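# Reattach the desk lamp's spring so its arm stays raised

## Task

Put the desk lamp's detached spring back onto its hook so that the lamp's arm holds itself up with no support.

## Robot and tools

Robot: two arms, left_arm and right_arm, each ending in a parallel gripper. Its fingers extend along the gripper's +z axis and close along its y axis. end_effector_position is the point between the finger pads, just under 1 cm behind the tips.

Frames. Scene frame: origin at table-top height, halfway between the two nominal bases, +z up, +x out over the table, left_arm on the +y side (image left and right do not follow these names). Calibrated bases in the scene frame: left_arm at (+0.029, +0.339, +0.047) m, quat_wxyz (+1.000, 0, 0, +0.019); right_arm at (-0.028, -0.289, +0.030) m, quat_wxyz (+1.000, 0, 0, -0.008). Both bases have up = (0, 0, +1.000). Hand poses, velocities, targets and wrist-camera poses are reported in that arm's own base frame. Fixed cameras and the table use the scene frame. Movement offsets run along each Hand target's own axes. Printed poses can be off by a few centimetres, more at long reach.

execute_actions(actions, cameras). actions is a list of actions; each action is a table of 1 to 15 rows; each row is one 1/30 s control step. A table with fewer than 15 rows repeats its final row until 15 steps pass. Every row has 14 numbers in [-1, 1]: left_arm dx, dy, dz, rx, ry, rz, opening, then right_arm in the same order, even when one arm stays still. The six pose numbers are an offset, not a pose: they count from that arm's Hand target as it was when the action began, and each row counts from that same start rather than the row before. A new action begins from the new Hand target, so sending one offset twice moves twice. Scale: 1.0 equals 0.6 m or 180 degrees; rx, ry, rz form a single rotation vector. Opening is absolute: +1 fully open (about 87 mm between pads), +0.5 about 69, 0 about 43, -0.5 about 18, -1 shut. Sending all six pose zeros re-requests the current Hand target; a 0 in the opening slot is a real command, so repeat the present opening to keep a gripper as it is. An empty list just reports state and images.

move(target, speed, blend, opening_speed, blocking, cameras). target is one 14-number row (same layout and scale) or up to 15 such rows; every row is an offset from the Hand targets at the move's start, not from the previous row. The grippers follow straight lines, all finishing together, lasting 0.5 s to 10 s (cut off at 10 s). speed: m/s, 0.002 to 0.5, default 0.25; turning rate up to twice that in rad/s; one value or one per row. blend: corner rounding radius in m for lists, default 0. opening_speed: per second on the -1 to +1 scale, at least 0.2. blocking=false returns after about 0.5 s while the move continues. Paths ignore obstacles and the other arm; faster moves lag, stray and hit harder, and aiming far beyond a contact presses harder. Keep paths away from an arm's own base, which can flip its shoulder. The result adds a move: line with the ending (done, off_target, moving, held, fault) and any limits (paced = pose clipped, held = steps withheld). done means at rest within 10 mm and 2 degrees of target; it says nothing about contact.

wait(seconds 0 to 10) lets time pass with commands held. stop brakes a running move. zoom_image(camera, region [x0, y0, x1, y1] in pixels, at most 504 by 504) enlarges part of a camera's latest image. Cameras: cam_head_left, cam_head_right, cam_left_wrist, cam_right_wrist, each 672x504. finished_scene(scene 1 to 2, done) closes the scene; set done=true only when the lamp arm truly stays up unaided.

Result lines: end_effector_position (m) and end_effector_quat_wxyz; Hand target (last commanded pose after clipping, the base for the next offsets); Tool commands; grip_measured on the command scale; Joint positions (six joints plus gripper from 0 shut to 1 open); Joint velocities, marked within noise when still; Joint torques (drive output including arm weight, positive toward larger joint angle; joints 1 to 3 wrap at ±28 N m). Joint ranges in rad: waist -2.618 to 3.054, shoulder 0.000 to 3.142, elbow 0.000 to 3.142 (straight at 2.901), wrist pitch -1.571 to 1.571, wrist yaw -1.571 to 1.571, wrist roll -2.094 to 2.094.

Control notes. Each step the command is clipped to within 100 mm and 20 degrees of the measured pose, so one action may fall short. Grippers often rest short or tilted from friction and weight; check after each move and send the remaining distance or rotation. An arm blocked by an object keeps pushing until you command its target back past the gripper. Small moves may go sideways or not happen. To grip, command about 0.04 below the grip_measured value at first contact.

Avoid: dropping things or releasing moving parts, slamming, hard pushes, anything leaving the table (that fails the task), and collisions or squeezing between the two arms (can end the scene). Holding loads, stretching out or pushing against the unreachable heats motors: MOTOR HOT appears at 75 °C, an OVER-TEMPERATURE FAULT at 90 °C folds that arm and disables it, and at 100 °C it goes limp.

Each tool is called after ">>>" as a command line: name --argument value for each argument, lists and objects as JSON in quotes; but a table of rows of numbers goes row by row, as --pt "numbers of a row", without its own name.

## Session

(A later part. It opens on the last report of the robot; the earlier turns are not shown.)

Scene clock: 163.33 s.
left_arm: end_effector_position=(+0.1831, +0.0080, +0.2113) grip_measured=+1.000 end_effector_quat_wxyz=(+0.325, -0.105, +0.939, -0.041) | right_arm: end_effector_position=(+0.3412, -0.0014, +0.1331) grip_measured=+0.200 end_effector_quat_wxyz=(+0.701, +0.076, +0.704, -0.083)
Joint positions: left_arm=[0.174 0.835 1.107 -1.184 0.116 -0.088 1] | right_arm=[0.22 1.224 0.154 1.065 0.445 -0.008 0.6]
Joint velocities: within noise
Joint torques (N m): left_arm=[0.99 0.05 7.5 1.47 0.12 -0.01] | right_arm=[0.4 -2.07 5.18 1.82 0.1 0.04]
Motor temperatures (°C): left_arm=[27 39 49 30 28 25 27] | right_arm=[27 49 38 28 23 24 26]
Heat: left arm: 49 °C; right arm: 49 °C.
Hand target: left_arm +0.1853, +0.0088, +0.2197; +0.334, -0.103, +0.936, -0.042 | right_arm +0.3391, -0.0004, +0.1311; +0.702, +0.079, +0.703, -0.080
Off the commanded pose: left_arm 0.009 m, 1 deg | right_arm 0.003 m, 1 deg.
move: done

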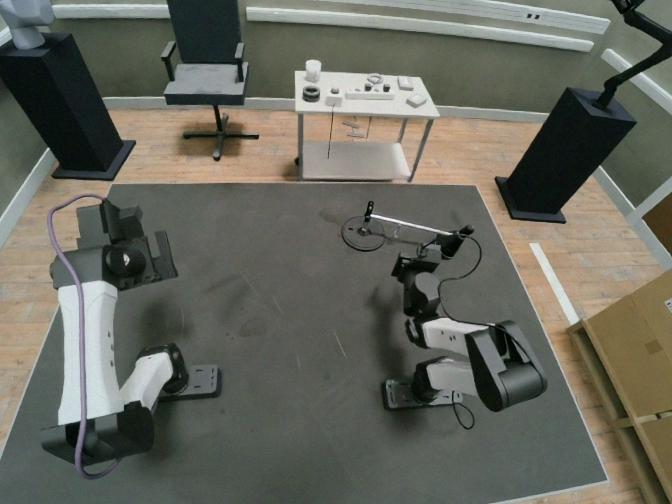

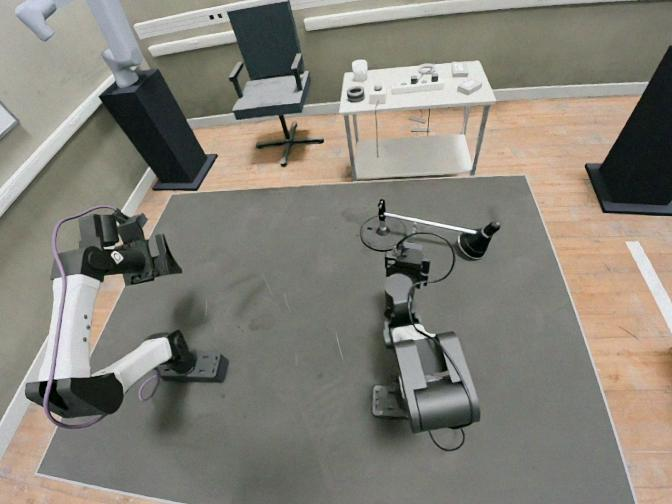

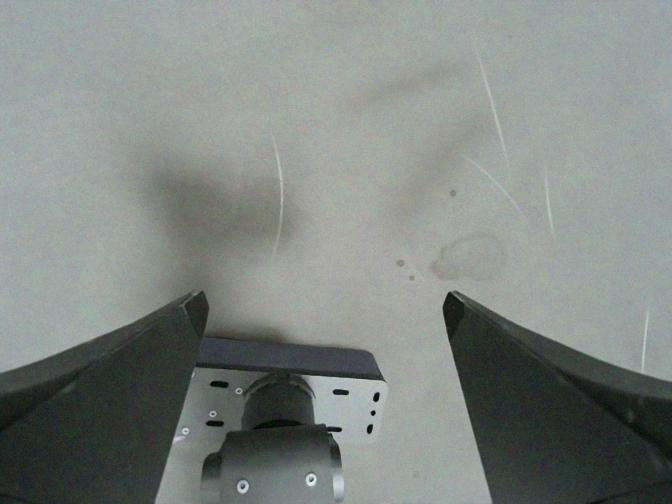

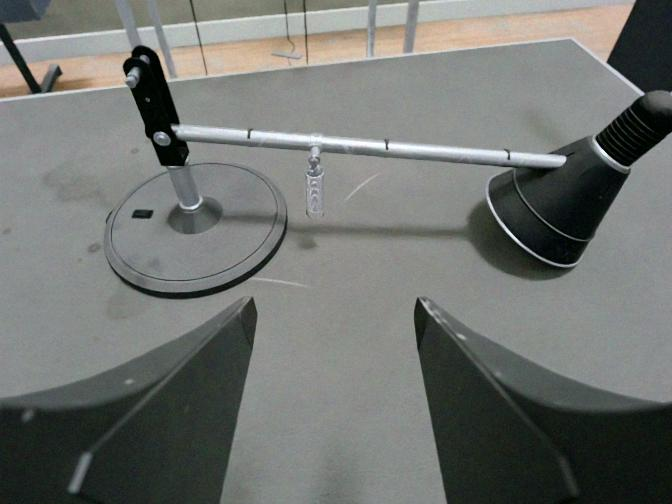

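>>> move --pt "0 0 0 0 0 0 1 0.142 0.025 0 0 0 0 0.2" --pt "0 0 0 0 0 0 1 0.142 0.025 0.155 0 0 0 0.2" --blend 0.02 --cameras '["cam_right_wrist"]'

Scene clock: 170.33 s.
left_arm: end_effector_position=(+0.1830, +0.0079, +0.2113) grip_measured=+1.000 end_effector_quat_wxyz=(+0.325, -0.105, +0.939, -0.041) | right_arm: end_effector_position=(+0.4269, -0.0059, +0.0397) grip_measured=+0.200 end_effector_quat_wxyz=(+0.678, +0.085, +0.726, -0.080)
Joint positions: left_arm=[0.174 0.835 1.107 -1.184 0.116 -0.088 1] | right_arm=[0.13 2.056 0.423 1.559 0.363 0.026 0.6]
Joint velocities: within noise
Joint torques (N m): left_arm=[0.98 0.06 7.5 1.47 0.12 0] | right_arm=[-0.77 -6.8 5.29 1.87 -0.04 -0.2]
Motor temperatures (°C): left_arm=[27 39 49 30 28 25 27] | right_arm=[27 46 37 29 23 24 25]
Heat: left arm: 49 °C; right arm: 46 °C.
Hand target: left_arm +0.1852, +0.0088, +0.2197; +0.334, -0.103, +0.936, -0.042 | right_arm +0.4331, -0.0069, +0.0459; +0.702, +0.079, +0.703, -0.080
Off the commanded pose: left_arm 0.009 m, 1 deg | right_arm 0.009 m, 4 deg.
joint sent to its limit (right arm) — joint 4 (wrist pitch), upper limit. The joint targets still meet the commanded pose.
move: off_target (right_arm)
Images, in order (width x height): cam_right_wrist 672x504.

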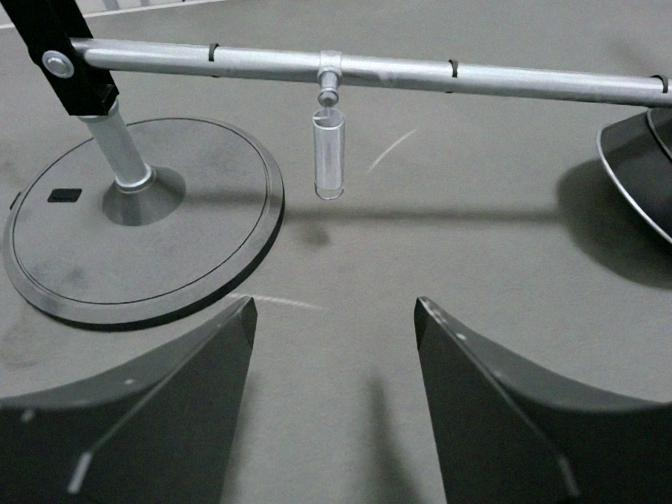

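>>> move --target '[0,0,0,0,0,0,1,0.024,0.006,0.143,0,0,0,0.2]' --speed 0.12 --cameras '["cam_right_wrist"]'

Scene clock: 177.10 s.
left_arm: end_effector_position=(+0.1830, +0.0079, +0.2113) grip_measured=+1.000 end_effector_quat_wxyz=(+0.325, -0.105, +0.939, -0.041) | right_arm: end_effector_position=(+0.5124, -0.0208, +0.0321) grip_measured=+0.200 end_effector_quat_wxyz=(+0.703, +0.085, +0.702, -0.077)
Joint positions: left_arm=[0.174 0.835 1.107 -1.184 0.116 -0.088 1] | right_arm=[0.054 2.277 0.775 1.502 0.284 0.012 0.6]
Joint velocities: within noise
Joint torques (N m): left_arm=[0.98 0.05 7.5 1.46 0.12 -0.01] | right_arm=[-0.76 -9.18 6.48 1.59 -0.07 -0.2]
Motor temperatures (°C): left_arm=[27 39 49 30 28 25 27] | right_arm=[27 45 37 30 23 24 25]
Heat: left arm: 49 °C; right arm: 45 °C.
Hand target: left_arm +0.1852, +0.0088, +0.2197; +0.334, -0.103, +0.936, -0.042 | right_arm +0.5175, -0.0228, +0.0314; +0.702, +0.080, +0.703, -0.081
Off the commanded pose: left_arm 0.009 m, 1 deg | right_arm 0.005 m, 1 deg.
move: done
Images, in order (width x height): cam_right_wrist 672x504.

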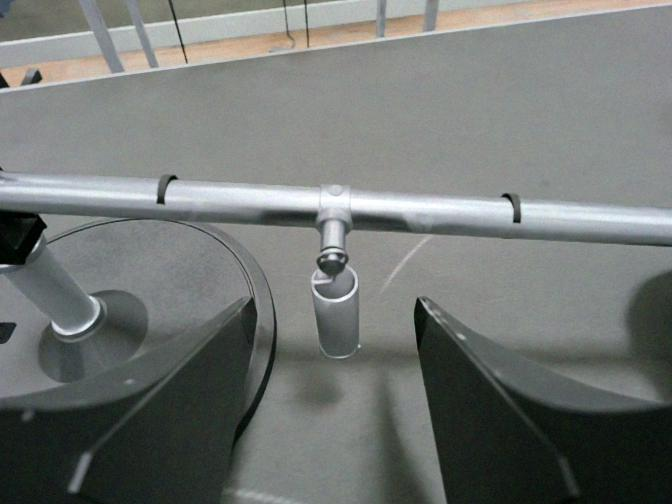

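>>> move --pt "0 0 0 0 0 0 1 -0.018 0.001 -0.008 0 0 0 0.2" --pt "0 0 0 0 0 0 1 -0.018 0.001 -0.008 0 0 0 -1" --opening_speed 1 --cameras '["cam_right_wrist"]'

Scene clock: 181.80 s.
left_arm: end_effector_position=(+0.1830, +0.0079, +0.2113) grip_measured=+1.000 end_effector_quat_wxyz=(+0.325, -0.105, +0.939, -0.041) | right_arm: end_effector_position=(+0.5117, -0.0207, +0.0282) grip_measured=-0.617 end_effector_quat_wxyz=(+0.695, +0.084, +0.710, -0.078)
Joint positions: left_arm=[0.174 0.835 1.107 -1.184 0.116 -0.088 1] | right_arm=[0.054 2.273 0.775 1.477 0.283 0.012 0.191]
Joint velocities: within noise
Joint torques (N m): left_arm=[0.98 0.05 7.51 1.46 0.12 0] | right_arm=[-0.28 -13.85 3.95 1.55 0 -0.19]
Motor temperatures (°C): left_arm=[27 39 49 31 28 25 27] | right_arm=[27 44 37 30 23 24 25]
Heat: left arm: 49 °C; right arm: 44 °C.
Hand target: left_arm +0.1852, +0.0088, +0.2197; +0.334, -0.103, +0.936, -0.042 | right_arm +0.5129, -0.0210, +0.0422; +0.702, +0.079, +0.703, -0.080
Off the commanded pose: left_arm 0.009 m, 1 deg | right_arm 0.014 m, 1 deg.
move: off_target (right_arm); target 2's new opening was sent with right_arm's hand 0.014 m and 1 deg from that target
Images, in order (width x height): cam_right_wrist 672x504.

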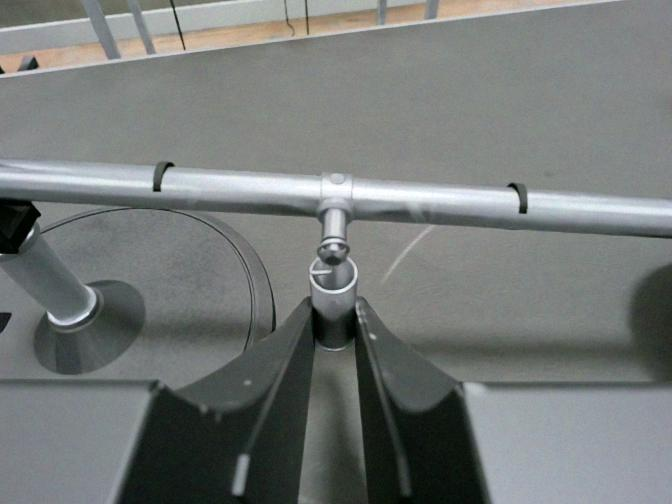

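>>> zoom_image --camera "cam_right_wrist" --region '[260, 225, 410, 395]'

Scaled by 2.965 from the camera's 672x504 image, which has a finer 960x720 frame.

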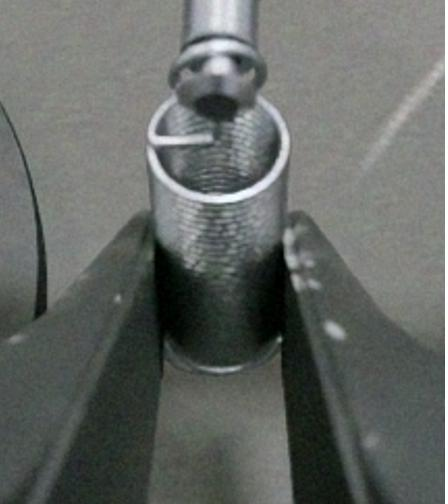

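>>> move --pt "0 0 0 0 0 0 1 -0.133 0.03 0 0 0 0 -1" --pt "0 0 0 0 0 0 1 -0.208 0.103 0 0 0 0 -1" --pt "0 0 0 0 0 0 1 -0.233 0.18 0 0 0 0 -1" --blend 0.02 --speed 0.08 --cameras '["cam_right_wrist","cam_head_right"]'

>>> zoom_image --camera "cam_right_wrist" --region '[230, 150, 430, 400]'

Scene clock: 193.37 s.
left_arm: end_effector_position=(+0.1830, +0.0080, +0.2113) grip_measured=+1.000 end_effector_quat_wxyz=(+0.325, -0.105, +0.939, -0.041) | right_arm: end_effector_position=(+0.4925, +0.0518, +0.0851) grip_measured=-0.618 end_effector_quat_wxyz=(+0.604, +0.061, +0.782, -0.137)
Joint positions: left_arm=[0.174 0.835 1.107 -1.184 0.116 -0.088 1] | right_arm=[0.3 1.901 0.883 0.737 0.583 0.012 0.191]
Joint velocities: within noise
Joint torques (N m): left_arm=[0.98 0.05 7.49 1.47 0.12 0] | right_arm=[1.94 -15.3 14.83 2.95 -0.23 -0.16]
Motor temperatures (°C): left_arm=[27 38 50 31 28 25 27] | right_arm=[27 47 37 32 23 24 26]
Heat: left arm: 50 °C; right arm: 47 °C.
Hand target: left_arm +0.1852, +0.0088, +0.2197; +0.334, -0.103, +0.936, -0.042 | right_arm +0.5327, +0.0811, +0.1719; +0.702, +0.079, +0.703, -0.080
Off the commanded pose: left_arm 0.009 m, 1 deg | right_arm 0.111 m, 16 deg; position clipped.
move: off_target (right_arm); limits=paced
Images, in order (width x height): cam_head_right 672x504, cam_right_wrist 672x504.

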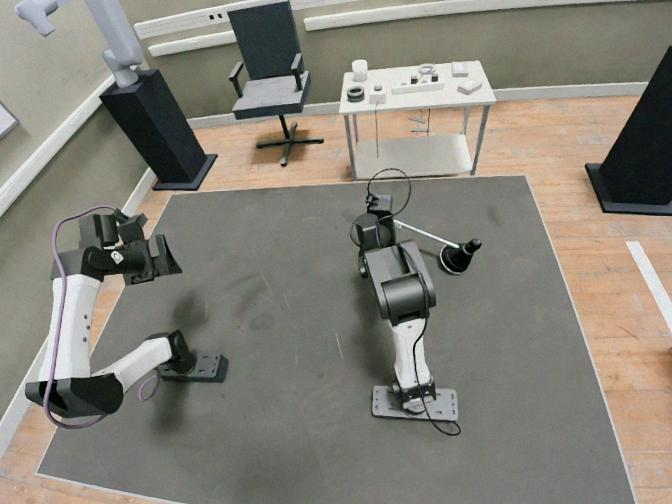

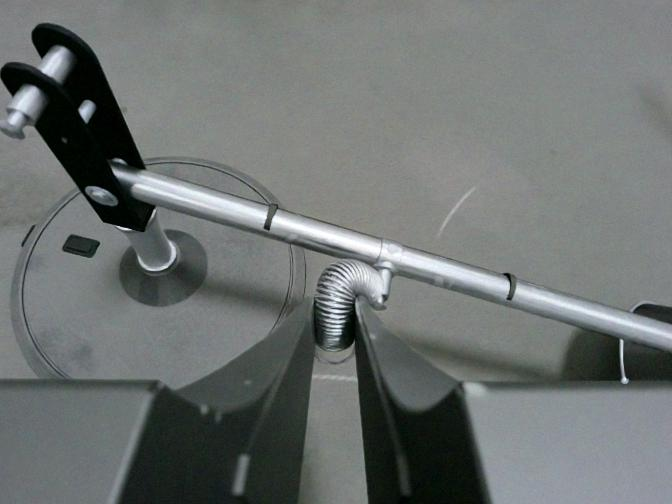

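Scaled by 2.016 from the camera's 672x504 image, which has a finer 960x720 frame.

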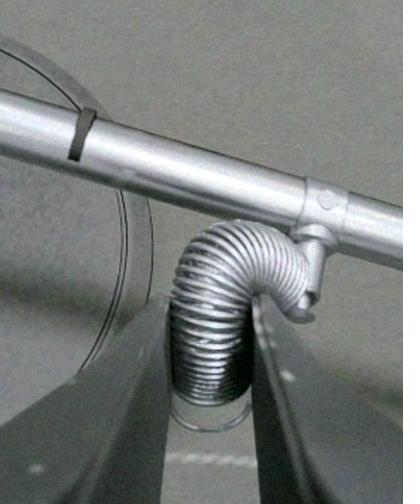

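>>> move --target '[0,0,0,0,0,0,1,0.0,-0.09,-0.02,0,0,0,-1]' --speed 0.08 --cameras '["cam_right_wrist"]'

Scene clock: 198.77 s.
left_arm: end_effector_position=(+0.1830, +0.0080, +0.2113) grip_measured=+1.000 end_effector_quat_wxyz=(+0.325, -0.105, +0.939, -0.041) | right_arm: end_effector_position=(+0.4938, +0.0331, +0.1041) grip_measured=-0.621 end_effector_quat_wxyz=(+0.624, +0.056, +0.773, -0.099)
Joint positions: left_arm=[0.174 0.835 1.107 -1.184 0.116 -0.088 1] | right_arm=[0.217 1.827 0.836 0.767 0.436 0.01 0.189]
Joint velocities: within noise
Joint torques (N m): left_arm=[0.98 0.05 7.5 1.47 0.12 -0.01] | right_arm=[-1.13 -15.54 7.82 3.04 0.08 -0.14]
Motor temperatures (°C): left_arm=[27 38 50 31 28 25 27] | right_arm=[27 48 38 36 23 24 26]
Heat: left arm: 50 °C; right arm: 48 °C.
Hand target: left_arm +0.1852, +0.0088, +0.2197; +0.334, -0.103, +0.936, -0.042 | right_arm +0.5088, +0.0312, +0.1720; +0.702, +0.079, +0.703, -0.080
Off the commanded pose: left_arm 0.009 m, 1 deg | right_arm 0.070 m, 13 deg.
move: off_target (right_arm)
Images, in order (width x height): cam_right_wrist 672x504.

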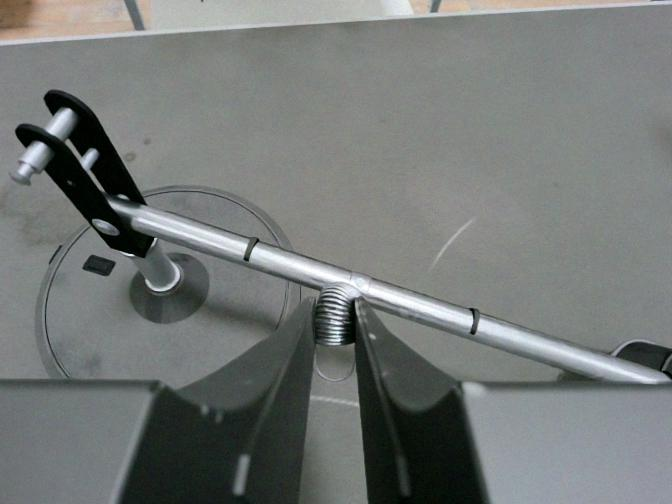

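>>> zoom_image --camera "cam_right_wrist" --region '[230, 200, 430, 400]'

>>> execute_actions --actions '[]' --cameras '["cam_head_left","cam_head_right"]'

>>> zoom_image --camera "cam_head_left" --region '[320, 160, 520, 300]'

Scaled by 2.520 from the camera's 672x504 image, which has a finer 960x720 frame.

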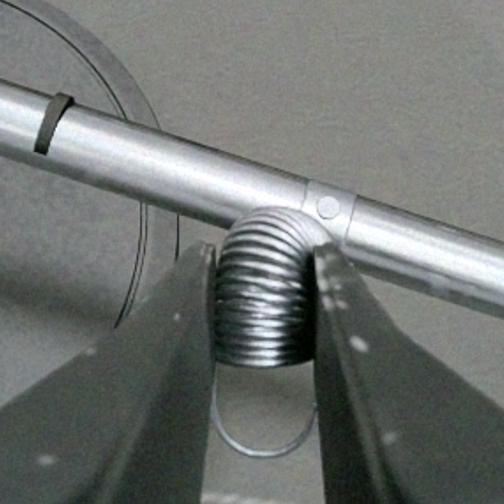

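Scene clock: 203.57 s.
left_arm: end_effector_position=(+0.1830, +0.0080, +0.2113) grip_measured=+1.000 end_effector_quat_wxyz=(+0.325, -0.105, +0.939, -0.041) | right_arm: end_effector_position=(+0.4939, +0.0332, +0.1041) grip_measured=-0.621 end_effector_quat_wxyz=(+0.624, +0.055, +0.773, -0.099)
Joint positions: left_arm=[0.174 0.835 1.107 -1.184 0.116 -0.088 1] | right_arm=[0.217 1.827 0.836 0.767 0.436 0.01 0.189]
Joint velocities: within noise
Joint torques (N m): left_arm=[0.98 0.06 7.47 1.47 0.12 0] | right_arm=[-1.11 -15.56 7.83 3.04 0.08 -0.15]
Motor temperatures (°C): left_arm=[27 38 50 31 28 25 27] | right_arm=[27 49 38 37 23 24 26]
Heat: left arm: 50 °C; right arm: 49 °C.
Hand target: left_arm +0.1852, +0.0088, +0.2197; +0.334, -0.103, +0.936, -0.042 | right_arm +0.5088, +0.0312, +0.1720; +0.702, +0.079, +0.703, -0.080
Tool commands: left_gripper/opening=+1.0 right_gripper/opening=-1.0
Off the commanded pose: left_arm 0.009 m, 1 deg | right_arm 0.070 m, 13 deg.
Images, in order (width x height): cam_head_left 672x504, cam_head_right 672x504.

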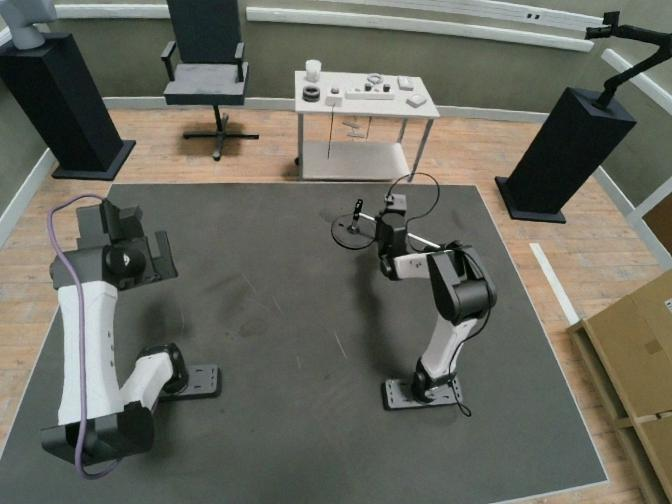

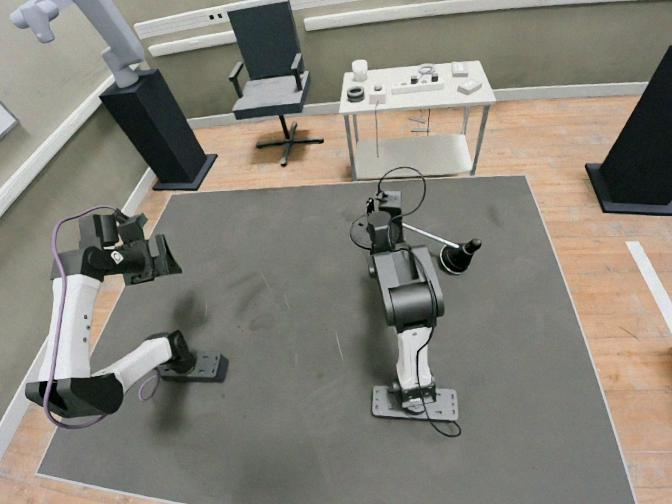

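Scaled by 2.520 from the camera's 672x504 image, which has a finer 960x720 frame.

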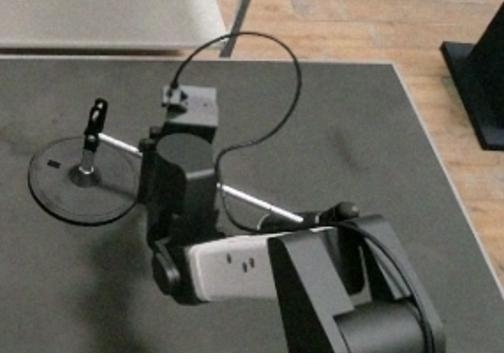

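>>> move --pt "0 0 0 0 0 0 1 -0.05 0.0 0 0 0 0 -1" --pt "0 0 0 0 0 0 1 -0.083 0.035 0 0 0 0 -1" --speed 0.06 --cameras '["cam_right_wrist","cam_head_left"]'

>>> zoom_image --camera "cam_head_left" --region '[320, 160, 520, 300]'

Scene clock: 215.40 s.
left_arm: end_effector_position=(+0.1830, +0.0080, +0.2113) grip_measured=+1.000 end_effector_quat_wxyz=(+0.325, -0.105, +0.939, -0.041) | right_arm: end_effector_position=(+0.4855, +0.0399, +0.1267) grip_measured=-0.621 end_effector_quat_wxyz=(+0.607, +0.050, +0.786, -0.110)
Joint positions: left_arm=[0.174 0.835 1.107 -1.184 0.116 -0.088 1] | right_arm=[0.246 1.737 0.883 0.581 0.473 0.01 0.189]
Joint velocities: within noise
Joint torques (N m): left_arm=[0.98 0.05 7.5 1.47 0.12 0] | right_arm=[1.06 -16.47 14.83 2.76 0.27 -0.1]
Motor temperatures (°C): left_arm=[27 38 50 31 27 25 27] | right_arm=[27 51 40 39 23 24 26]
Heat: left arm: 50 °C; right arm: 51 °C.
Hand target: left_arm +0.1852, +0.0088, +0.2197; +0.334, -0.103, +0.936, -0.042 | right_arm +0.5136, +0.0517, +0.2219; +0.703, +0.080, +0.703, -0.080
Off the commanded pose: left_arm 0.009 m, 1 deg | right_arm 0.100 m, 15 deg.
move: off_target (right_arm); limits=paced
Images, in order (width x height): cam_head_left 672x504, cam_right_wrist 672x504.

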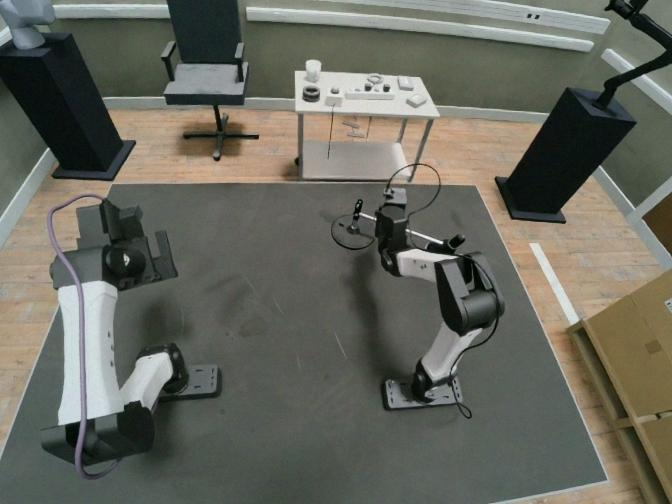

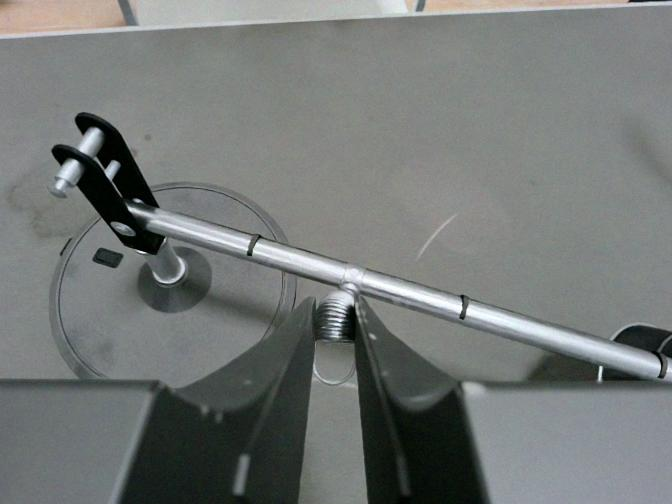

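Scaled by 2.520 from the camera's 672x504 image, which has a finer 960x720 frame.

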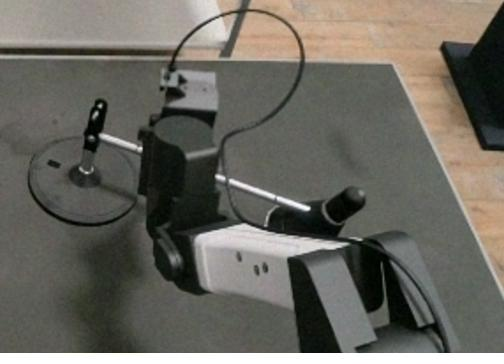

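>>> move --pt "0 0 0 0 0 0 1 -0.04 0.04 0 0 0 0 -1" --pt "0 0 0 0 0 0 1 -0.07 0.1 0 0 0 0 -1" --pt "0 0 0 0 0 0 1 -0.08 0.15 0 0 0 0 -1" --speed 0.05 --blend 0.02 --cameras '["cam_right_wrist","cam_head_left"]'

>>> zoom_image --camera "cam_head_left" --region '[320, 160, 520, 300]'

Scene clock: 221.83 s.
left_arm: end_effector_position=(+0.1830, +0.0080, +0.2113) grip_measured=+1.000 end_effector_quat_wxyz=(+0.325, -0.105, +0.939, -0.041) | right_arm: end_effector_position=(+0.5204, +0.1200, +0.2212) grip_measured=-0.639 end_effector_quat_wxyz=(+0.655, +0.067, +0.743, -0.118)
Joint positions: left_arm=[0.174 0.835 1.107 -1.184 0.116 -0.088 1] | right_arm=[0.44 1.808 1.259 0.399 0.704 0.009 0.181]
Joint velocities: within noise
Joint torques (N m): left_arm=[0.98 0.05 7.5 1.47 0.11 -0.01] | right_arm=[1.51 -10.93 14.39 2.29 -0.09 -0.14]
Motor temperatures (°C): left_arm=[27 38 50 31 27 25 27] | right_arm=[27 53 41 40 23 24 26]
Heat: left arm: 50 °C; right arm: 53 °C.
Hand target: left_arm +0.1852, +0.0088, +0.2197; +0.334, -0.103, +0.936, -0.042 | right_arm +0.5339, +0.1394, +0.2695; +0.702, +0.079, +0.703, -0.081
Off the commanded pose: left_arm 0.009 m, 1 deg | right_arm 0.054 m, 9 deg.
move: off_target (right_arm); blend cut to 0.0198 m at target 1, 0.0153 m at target 2; limits=paced
Images, in order (width x height): cam_head_left 672x504, cam_right_wrist 672x504.

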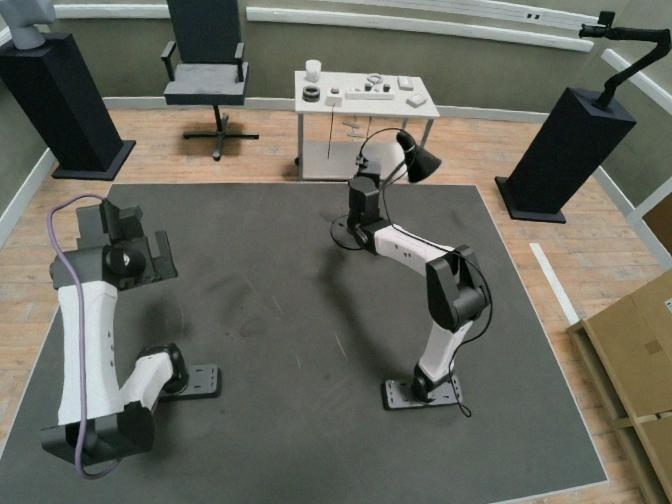

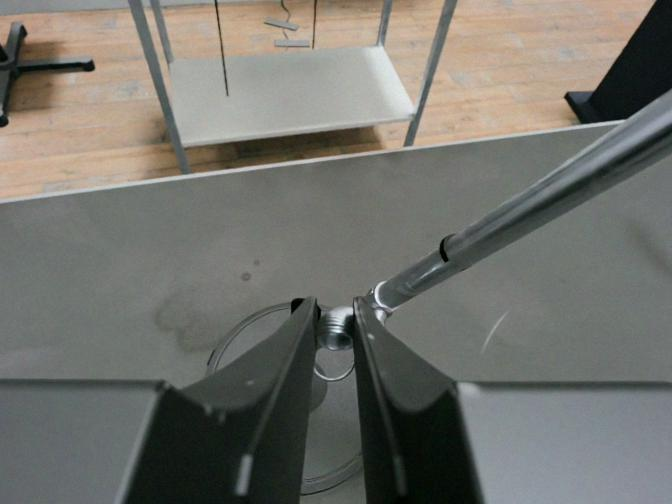

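Scaled by 2.520 from the camera's 672x504 image, which has a finer 960x720 frame.

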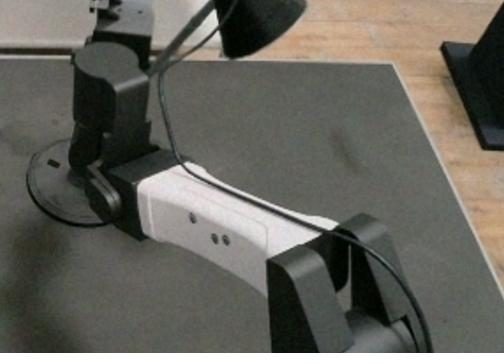

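>>> zoom_image --camera "cam_right_wrist" --region '[250, 250, 420, 420]'

Scaled by 2.965 from the camera's 672x504 image, which has a finer 960x720 frame.

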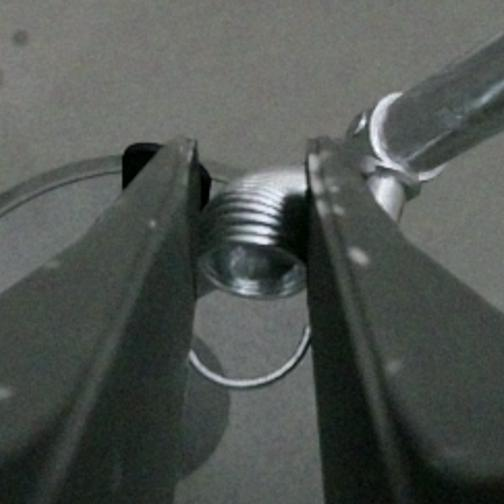

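>>> move --target '[0,0,0,0,0,0,1,0.14,0.03,-0.02,0,0,0,-1]' --speed 0.06 --cameras '["cam_right_wrist","cam_head_left"]'

>>> zoom_image --camera "cam_right_wrist" --region '[210, 180, 460, 430]'

Scene clock: 230.83 s.
left_arm: end_effector_position=(+0.1830, +0.0080, +0.2113) grip_measured=+1.000 end_effector_quat_wxyz=(+0.325, -0.105, +0.939, -0.041) | right_arm: end_effector_position=(+0.5260, +0.1367, +0.1900) grip_measured=-0.639 end_effector_quat_wxyz=(+0.695, +0.103, +0.703, -0.110)
Joint positions: left_arm=[0.174 0.835 1.107 -1.184 0.116 -0.088 1] | right_arm=[0.485 1.933 1.168 0.752 0.788 -0.003 0.181]
Joint velocities: within noise
Joint torques (N m): left_arm=[0.99 0.05 7.5 1.47 0.11 -0.01] | right_arm=[2.11 -9.09 6.42 1.8 -0.53 -0.01]
Motor temperatures (°C): left_arm=[27 37 50 31 27 25 27] | right_arm=[27 52 42 40 23 24 26]
Heat: left arm: 50 °C; right arm: 52 °C.
Hand target: left_arm +0.1852, +0.0088, +0.2197; +0.334, -0.103, +0.936, -0.042 | right_arm +0.5261, +0.1595, +0.1857; +0.702, +0.080, +0.703, -0.081
Off the commanded pose: left_arm 0.009 m, 1 deg | right_arm 0.023 m, 4 deg.
move: off_target (right_arm)
Images, in order (width x height): cam_head_left 672x504, cam_right_wrist 672x504.

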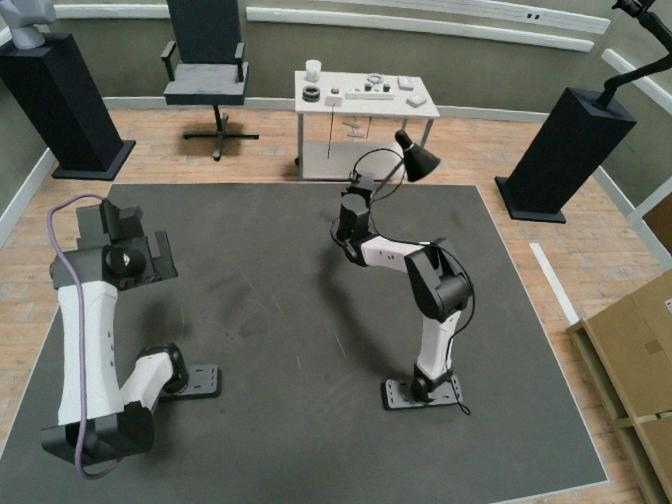

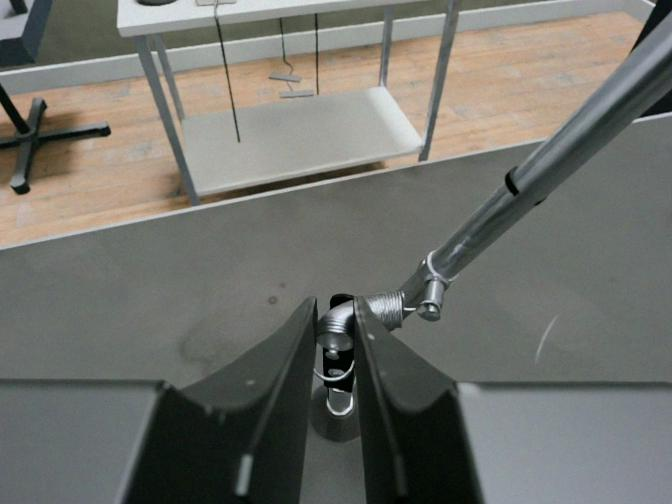

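Scaled by 2.016 from the camera's 672x504 image, which has a finer 960x720 frame.

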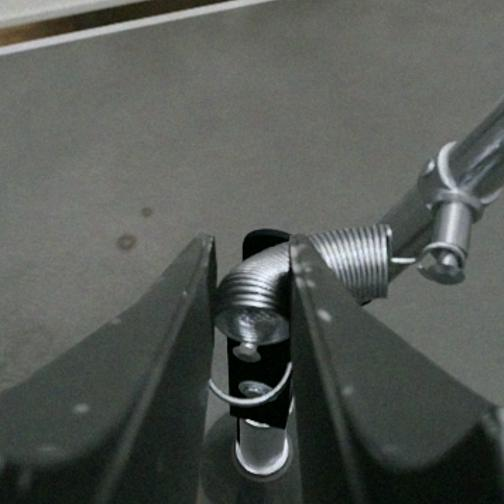

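>>> zoom_image --camera "cam_right_wrist" --region '[295, 290, 375, 410]'

Scaled by 4.200 from the camera's 672x504 image, which has a finer 960x720 frame.

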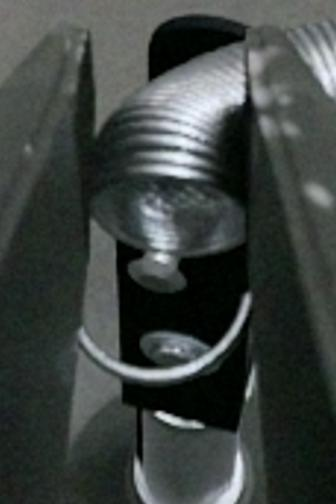

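>>> move --target '[0,0,0,0,0,0,1,0.009,0,0.014,0,0,0,-1]' --speed 0.04 --cameras '["cam_right_wrist"]'

>>> zoom_image --camera "cam_right_wrist" --region '[295, 270, 415, 410]'

Scene clock: 247.03 s.
left_arm: end_effector_position=(+0.1830, +0.0080, +0.2113) grip_measured=+1.000 end_effector_quat_wxyz=(+0.325, -0.105, +0.939, -0.041) | right_arm: end_effector_position=(+0.5291, +0.1385, +0.1833) grip_measured=-0.639 end_effector_quat_wxyz=(+0.698, +0.103, +0.701, -0.109)
Joint positions: left_arm=[0.174 0.835 1.107 -1.184 0.116 -0.088 1] | right_arm=[0.485 1.959 1.168 0.787 0.786 -0.005 0.181]
Joint velocities: within noise
Joint torques (N m): left_arm=[0.98 0.05 7.5 1.46 0.12 0] | right_arm=[0.94 -8.75 8.34 1.59 -0.66 0.01]
Motor temperatures (°C): left_arm=[27 37 50 31 27 25 27] | right_arm=[27 50 41 36 23 24 27]
Heat: left arm: 50 °C; right arm: 50 °C.
Hand target: left_arm +0.1852, +0.0088, +0.2197; +0.334, -0.103, +0.936, -0.042 | right_arm +0.5343, +0.1576, +0.1801; +0.702, +0.079, +0.703, -0.081
Off the commanded pose: left_arm 0.009 m, 1 deg | right_arm 0.020 m, 4 deg.
move: off_target (right_arm)
Images, in order (width x height): cam_right_wrist 672x504.

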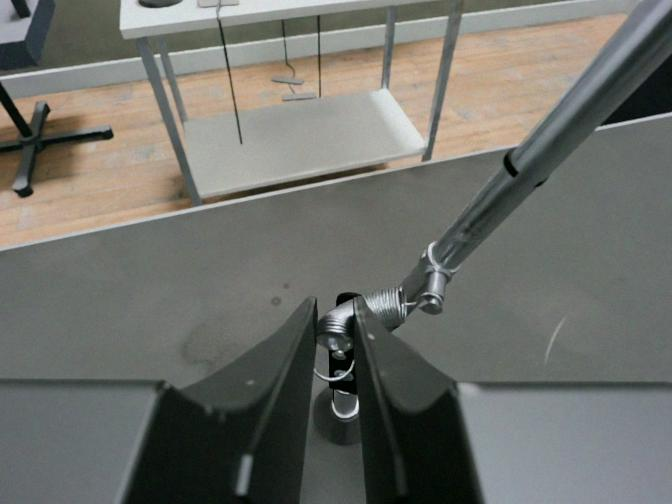

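Scaled by 3.600 from the camera's 672x504 image, which has a finer 960x720 frame.

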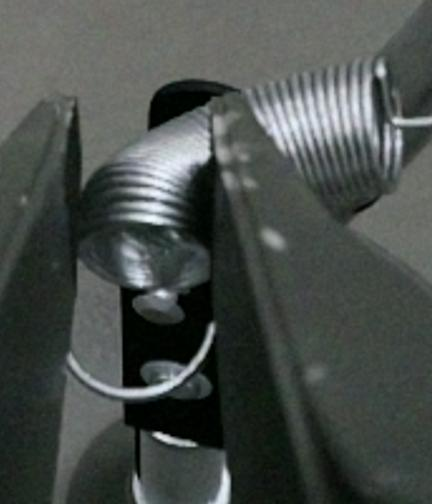

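>>> move --target '[0,0,0,0,0,0,1,0.012,0.003,0.02,0,0,0,-1]' --speed 0.04 --cameras '["cam_right_wrist"]'

>>> zoom_image --camera "cam_right_wrist" --region '[295, 270, 415, 410]'

Scene clock: 249.83 s.
left_arm: end_effector_position=(+0.1830, +0.0080, +0.2113) grip_measured=+1.000 end_effector_quat_wxyz=(+0.325, -0.105, +0.939, -0.041) | right_arm: end_effector_position=(+0.5365, +0.1393, +0.1777) grip_measured=-0.639 end_effector_quat_wxyz=(+0.701, +0.105, +0.697, -0.108)
Joint positions: left_arm=[0.174 0.835 1.107 -1.184 0.116 -0.088 1] | right_arm=[0.479 1.998 1.187 0.819 0.781 -0.01 0.18]
Joint velocities: within noise
Joint torques (N m): left_arm=[0.99 0.05 7.51 1.46 0.12 -0.01] | right_arm=[0.12 -8.14 10.07 1.4 -0.78 0.06]
Motor temperatures (°C): left_arm=[27 37 50 31 27 25 27] | right_arm=[27 49 41 36 23 24 27]
Heat: left arm: 50 °C; right arm: 49 °C.
Hand target: left_arm +0.1852, +0.0088, +0.2197; +0.334, -0.103, +0.936, -0.042 | right_arm +0.5464, +0.1568, +0.1731; +0.702, +0.079, +0.703, -0.080
Off the commanded pose: left_arm 0.009 m, 1 deg | right_arm 0.021 m, 4 deg.
move: off_target (right_arm)
Images, in order (width x height): cam_right_wrist 672x504.

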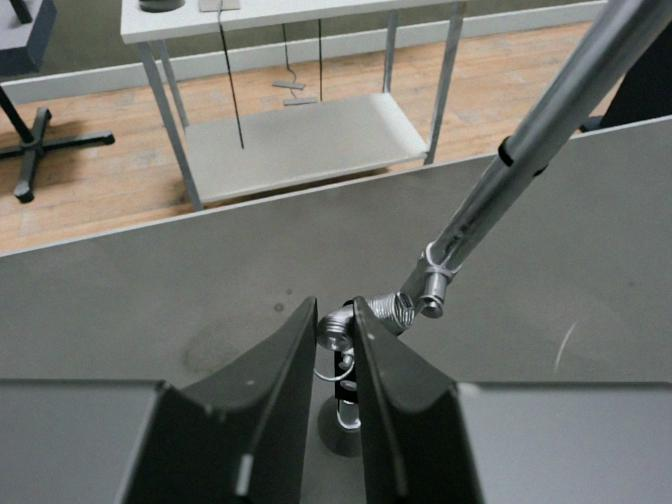

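Scaled by 3.600 from the camera's 672x504 image, which has a finer 960x720 frame.

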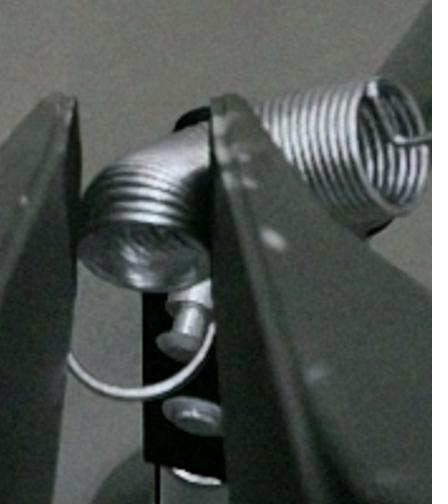

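>>> move --target '[0,0,0,0,0,0,1,0.01,-0.01,0.014,0,0,0,-1]' --speed 0.04 --cameras '["cam_right_wrist"]'

>>> zoom_image --camera "cam_right_wrist" --region '[295, 270, 415, 410]'

Scene clock: 254.97 s.
left_arm: end_effector_position=(+0.1830, +0.0080, +0.2113) grip_measured=+1.000 end_effector_quat_wxyz=(+0.325, -0.105, +0.939, -0.041) | right_arm: end_effector_position=(+0.5454, +0.1481, +0.1565) grip_measured=-1.000 end_effector_quat_wxyz=(+0.694, +0.072, +0.710, -0.089)
Joint positions: left_arm=[0.174 0.835 1.107 -1.184 0.116 -0.088 1] | right_arm=[0.466 2.043 1.189 0.828 0.693 -0.01 0]
Joint velocities: within noise
Joint torques (N m): left_arm=[0.98 0.05 7.49 1.46 0.12 -0.01] | right_arm=[-0.88 -10.66 10.65 1.51 -0.07 0.06]
Motor temperatures (°C): left_arm=[27 37 50 31 27 25 27] | right_arm=[27 48 41 35 23 24 27]
Heat: left arm: 50 °C; right arm: 48 °C.
Hand target: left_arm +0.1852, +0.0088, +0.2197; +0.334, -0.103, +0.936, -0.042 | right_arm +0.5532, +0.1490, +0.1670; +0.702, +0.079, +0.703, -0.081
Off the commanded pose: left_arm 0.009 m, 1 deg | right_arm 0.013 m, 2 deg.
move: off_target (right_arm)
Images, in order (width x height): cam_right_wrist 672x504.

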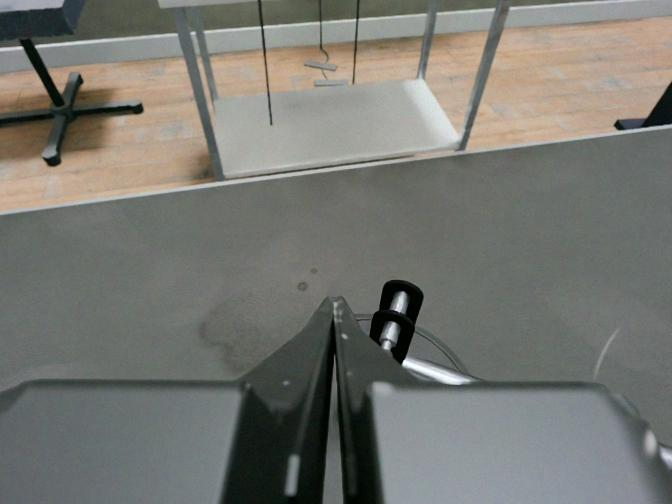

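Scaled by 3.600 from the camera's 672x504 image, which has a finer 960x720 frame.

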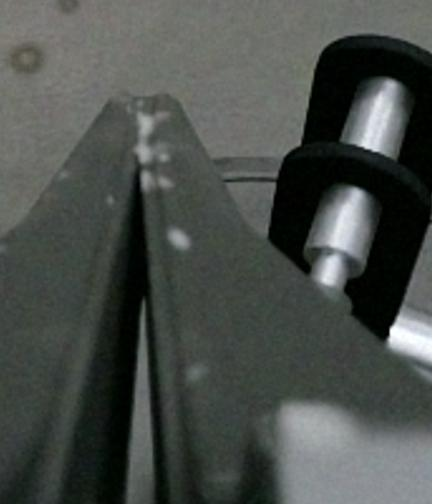

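>>> move --pt "0 0 0 0 0 0 1 0 0.02 -0.15 0 0 0 -1" --pt "0 0 0 0 0 0 1 0.08 -0.25 -0.25 0 0 0 0.2" --speed 0.15 --cameras '["cam_right_wrist","cam_head_right"]'

Scene clock: 261.37 s.
left_arm: end_effector_position=(+0.1830, +0.0080, +0.2113) grip_measured=+1.000 end_effector_quat_wxyz=(+0.325, -0.105, +0.939, -0.041) | right_arm: end_effector_position=(+0.3746, +0.0381, +0.1128) grip_measured=+0.200 end_effector_quat_wxyz=(+0.694, +0.073, +0.711, -0.088)
Joint positions: left_arm=[0.174 0.835 1.107 -1.184 0.116 -0.088 1] | right_arm=[0.366 1.559 0.282 1.25 0.594 -0.008 0.6]
Joint velocities: within noise
Joint torques (N m): left_arm=[0.98 0.05 7.49 1.47 0.12 -0.01] | right_arm=[-0.85 -6.58 4.33 1.77 -0.07 0.04]
Motor temperatures (°C): left_arm=[27 37 50 31 27 25 27] | right_arm=[27 47 41 36 23 24 26]
Heat: left arm: 50 °C; right arm: 47 °C.
Hand target: left_arm +0.1852, +0.0088, +0.2197; +0.334, -0.103, +0.936, -0.042 | right_arm +0.3734, +0.0364, +0.1192; +0.702, +0.079, +0.703, -0.081
Off the commanded pose: left_arm 0.009 m, 1 deg | right_arm 0.007 m, 2 deg.
move: done
Images, in order (width x height): cam_head_right 672x504, cam_right_wrist 672x504.

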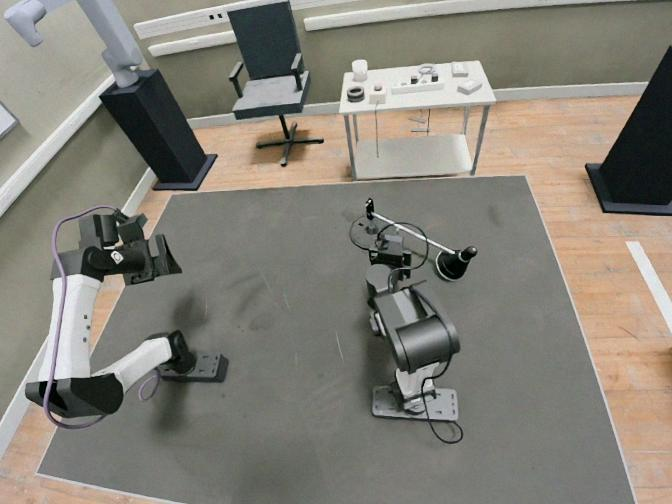

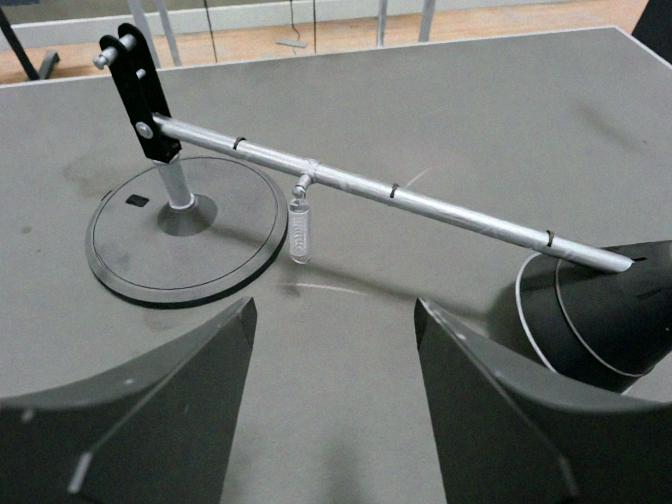

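>>> move --target '[0,0,0,0,0,0,1,0.1,0.065,0.04,0.072,0,0,0.2]' --speed 0.15 --cameras '["cam_right_wrist"]'

Scene clock: 267.50 s.
left_arm: end_effector_position=(+0.1830, +0.0080, +0.2113) grip_measured=+1.000 end_effector_quat_wxyz=(+0.325, -0.105, +0.939, -0.041) | right_arm: end_effector_position=(+0.4013, +0.0651, +0.0544) grip_measured=+0.200 end_effector_quat_wxyz=(+0.681, +0.152, +0.697, -0.164)
Joint positions: left_arm=[0.174 0.835 1.107 -1.184 0.116 -0.088 1] | right_arm=[0.526 2.066 0.508 1.525 0.976 0.006 0.6]
Joint velocities: within noise
Joint torques (N m): left_arm=[0.98 0.06 7.51 1.47 0.12 -0.01] | right_arm=[0.29 -7.02 5.67 1.58 0.14 -0.11]
Motor temperatures (°C): left_arm=[27 36 50 31 27 25 27] | right_arm=[27 46 41 36 23 24 26]
Heat: left arm: 50 °C; right arm: 46 °C.
Hand target: left_arm +0.1852, +0.0088, +0.2197; +0.334, -0.103, +0.936, -0.042 | right_arm +0.4055, +0.0690, +0.0593; +0.689, +0.158, +0.689, -0.159
Off the commanded pose: left_arm 0.009 m, 1 deg | right_arm 0.007 m, 2 deg.
move: done
Images, in order (width x height): cam_right_wrist 672x504.

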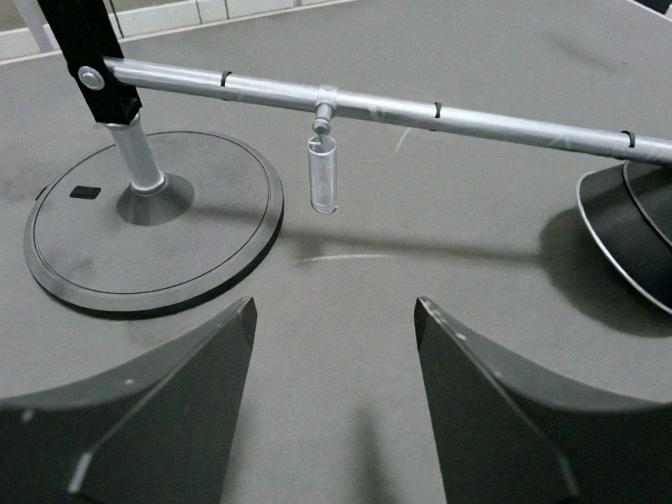

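>>> move --target '[0,0,0,0,0,0,1,0.018,0.012,0.135,0,0,0,0.2]' --speed 0.12 --cameras '["cam_right_wrist"]'

>>> zoom_image --camera "cam_right_wrist" --region '[210, 180, 460, 430]'

Scene clock: 272.53 s.
left_arm: end_effector_position=(+0.1830, +0.0080, +0.2113) grip_measured=+1.000 end_effector_quat_wxyz=(+0.325, -0.105, +0.939, -0.041) | right_arm: end_effector_position=(+0.4759, +0.0394, +0.0486) grip_measured=+0.200 end_effector_quat_wxyz=(+0.689, +0.162, +0.689, -0.158)
Joint positions: left_arm=[0.174 0.835 1.107 -1.184 0.116 -0.088 1] | right_arm=[0.351 2.203 0.752 1.449 0.808 0.006 0.6]
Joint velocities: within noise
Joint torques (N m): left_arm=[0.98 0.05 7.5 1.47 0.12 0] | right_arm=[-0.64 -8.76 6.63 1.41 -0.09 -0.12]
Motor temperatures (°C): left_arm=[27 36 50 31 27 25 27] | right_arm=[27 45 40 36 23 24 26]
Heat: left arm: 50 °C; right arm: 45 °C.
Hand target: left_arm +0.1852, +0.0088, +0.2197; +0.334, -0.103, +0.936, -0.042 | right_arm +0.4815, +0.0400, +0.0485; +0.689, +0.158, +0.689, -0.159
Off the commanded pose: left_arm 0.009 m, 1 deg | right_arm 0.006 m, 0 deg.
move: done
Images, in order (width x height): cam_right_wrist 672x504.

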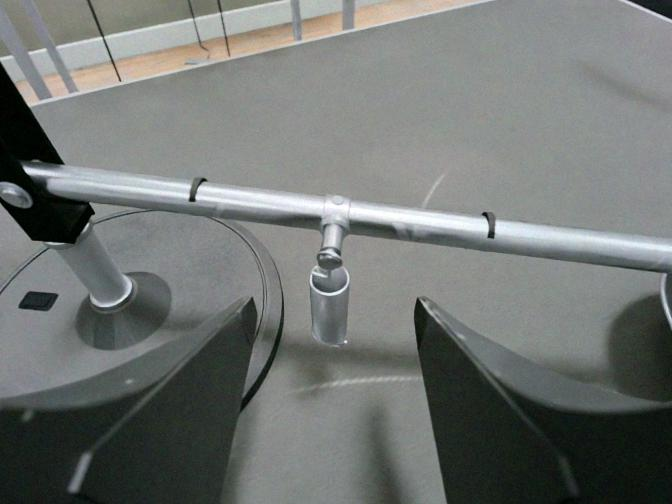

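Scaled by 2.016 from the camera's 672x504 image, which has a finer 960x720 frame.

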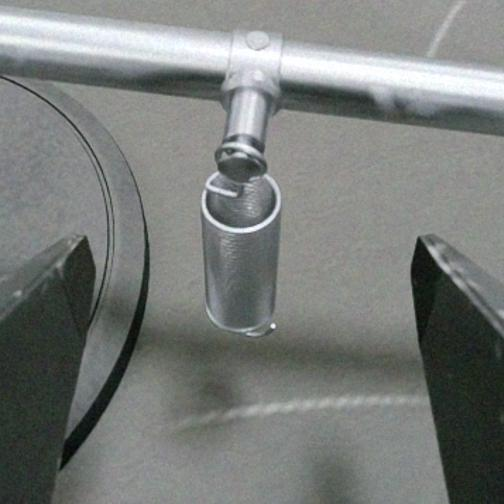

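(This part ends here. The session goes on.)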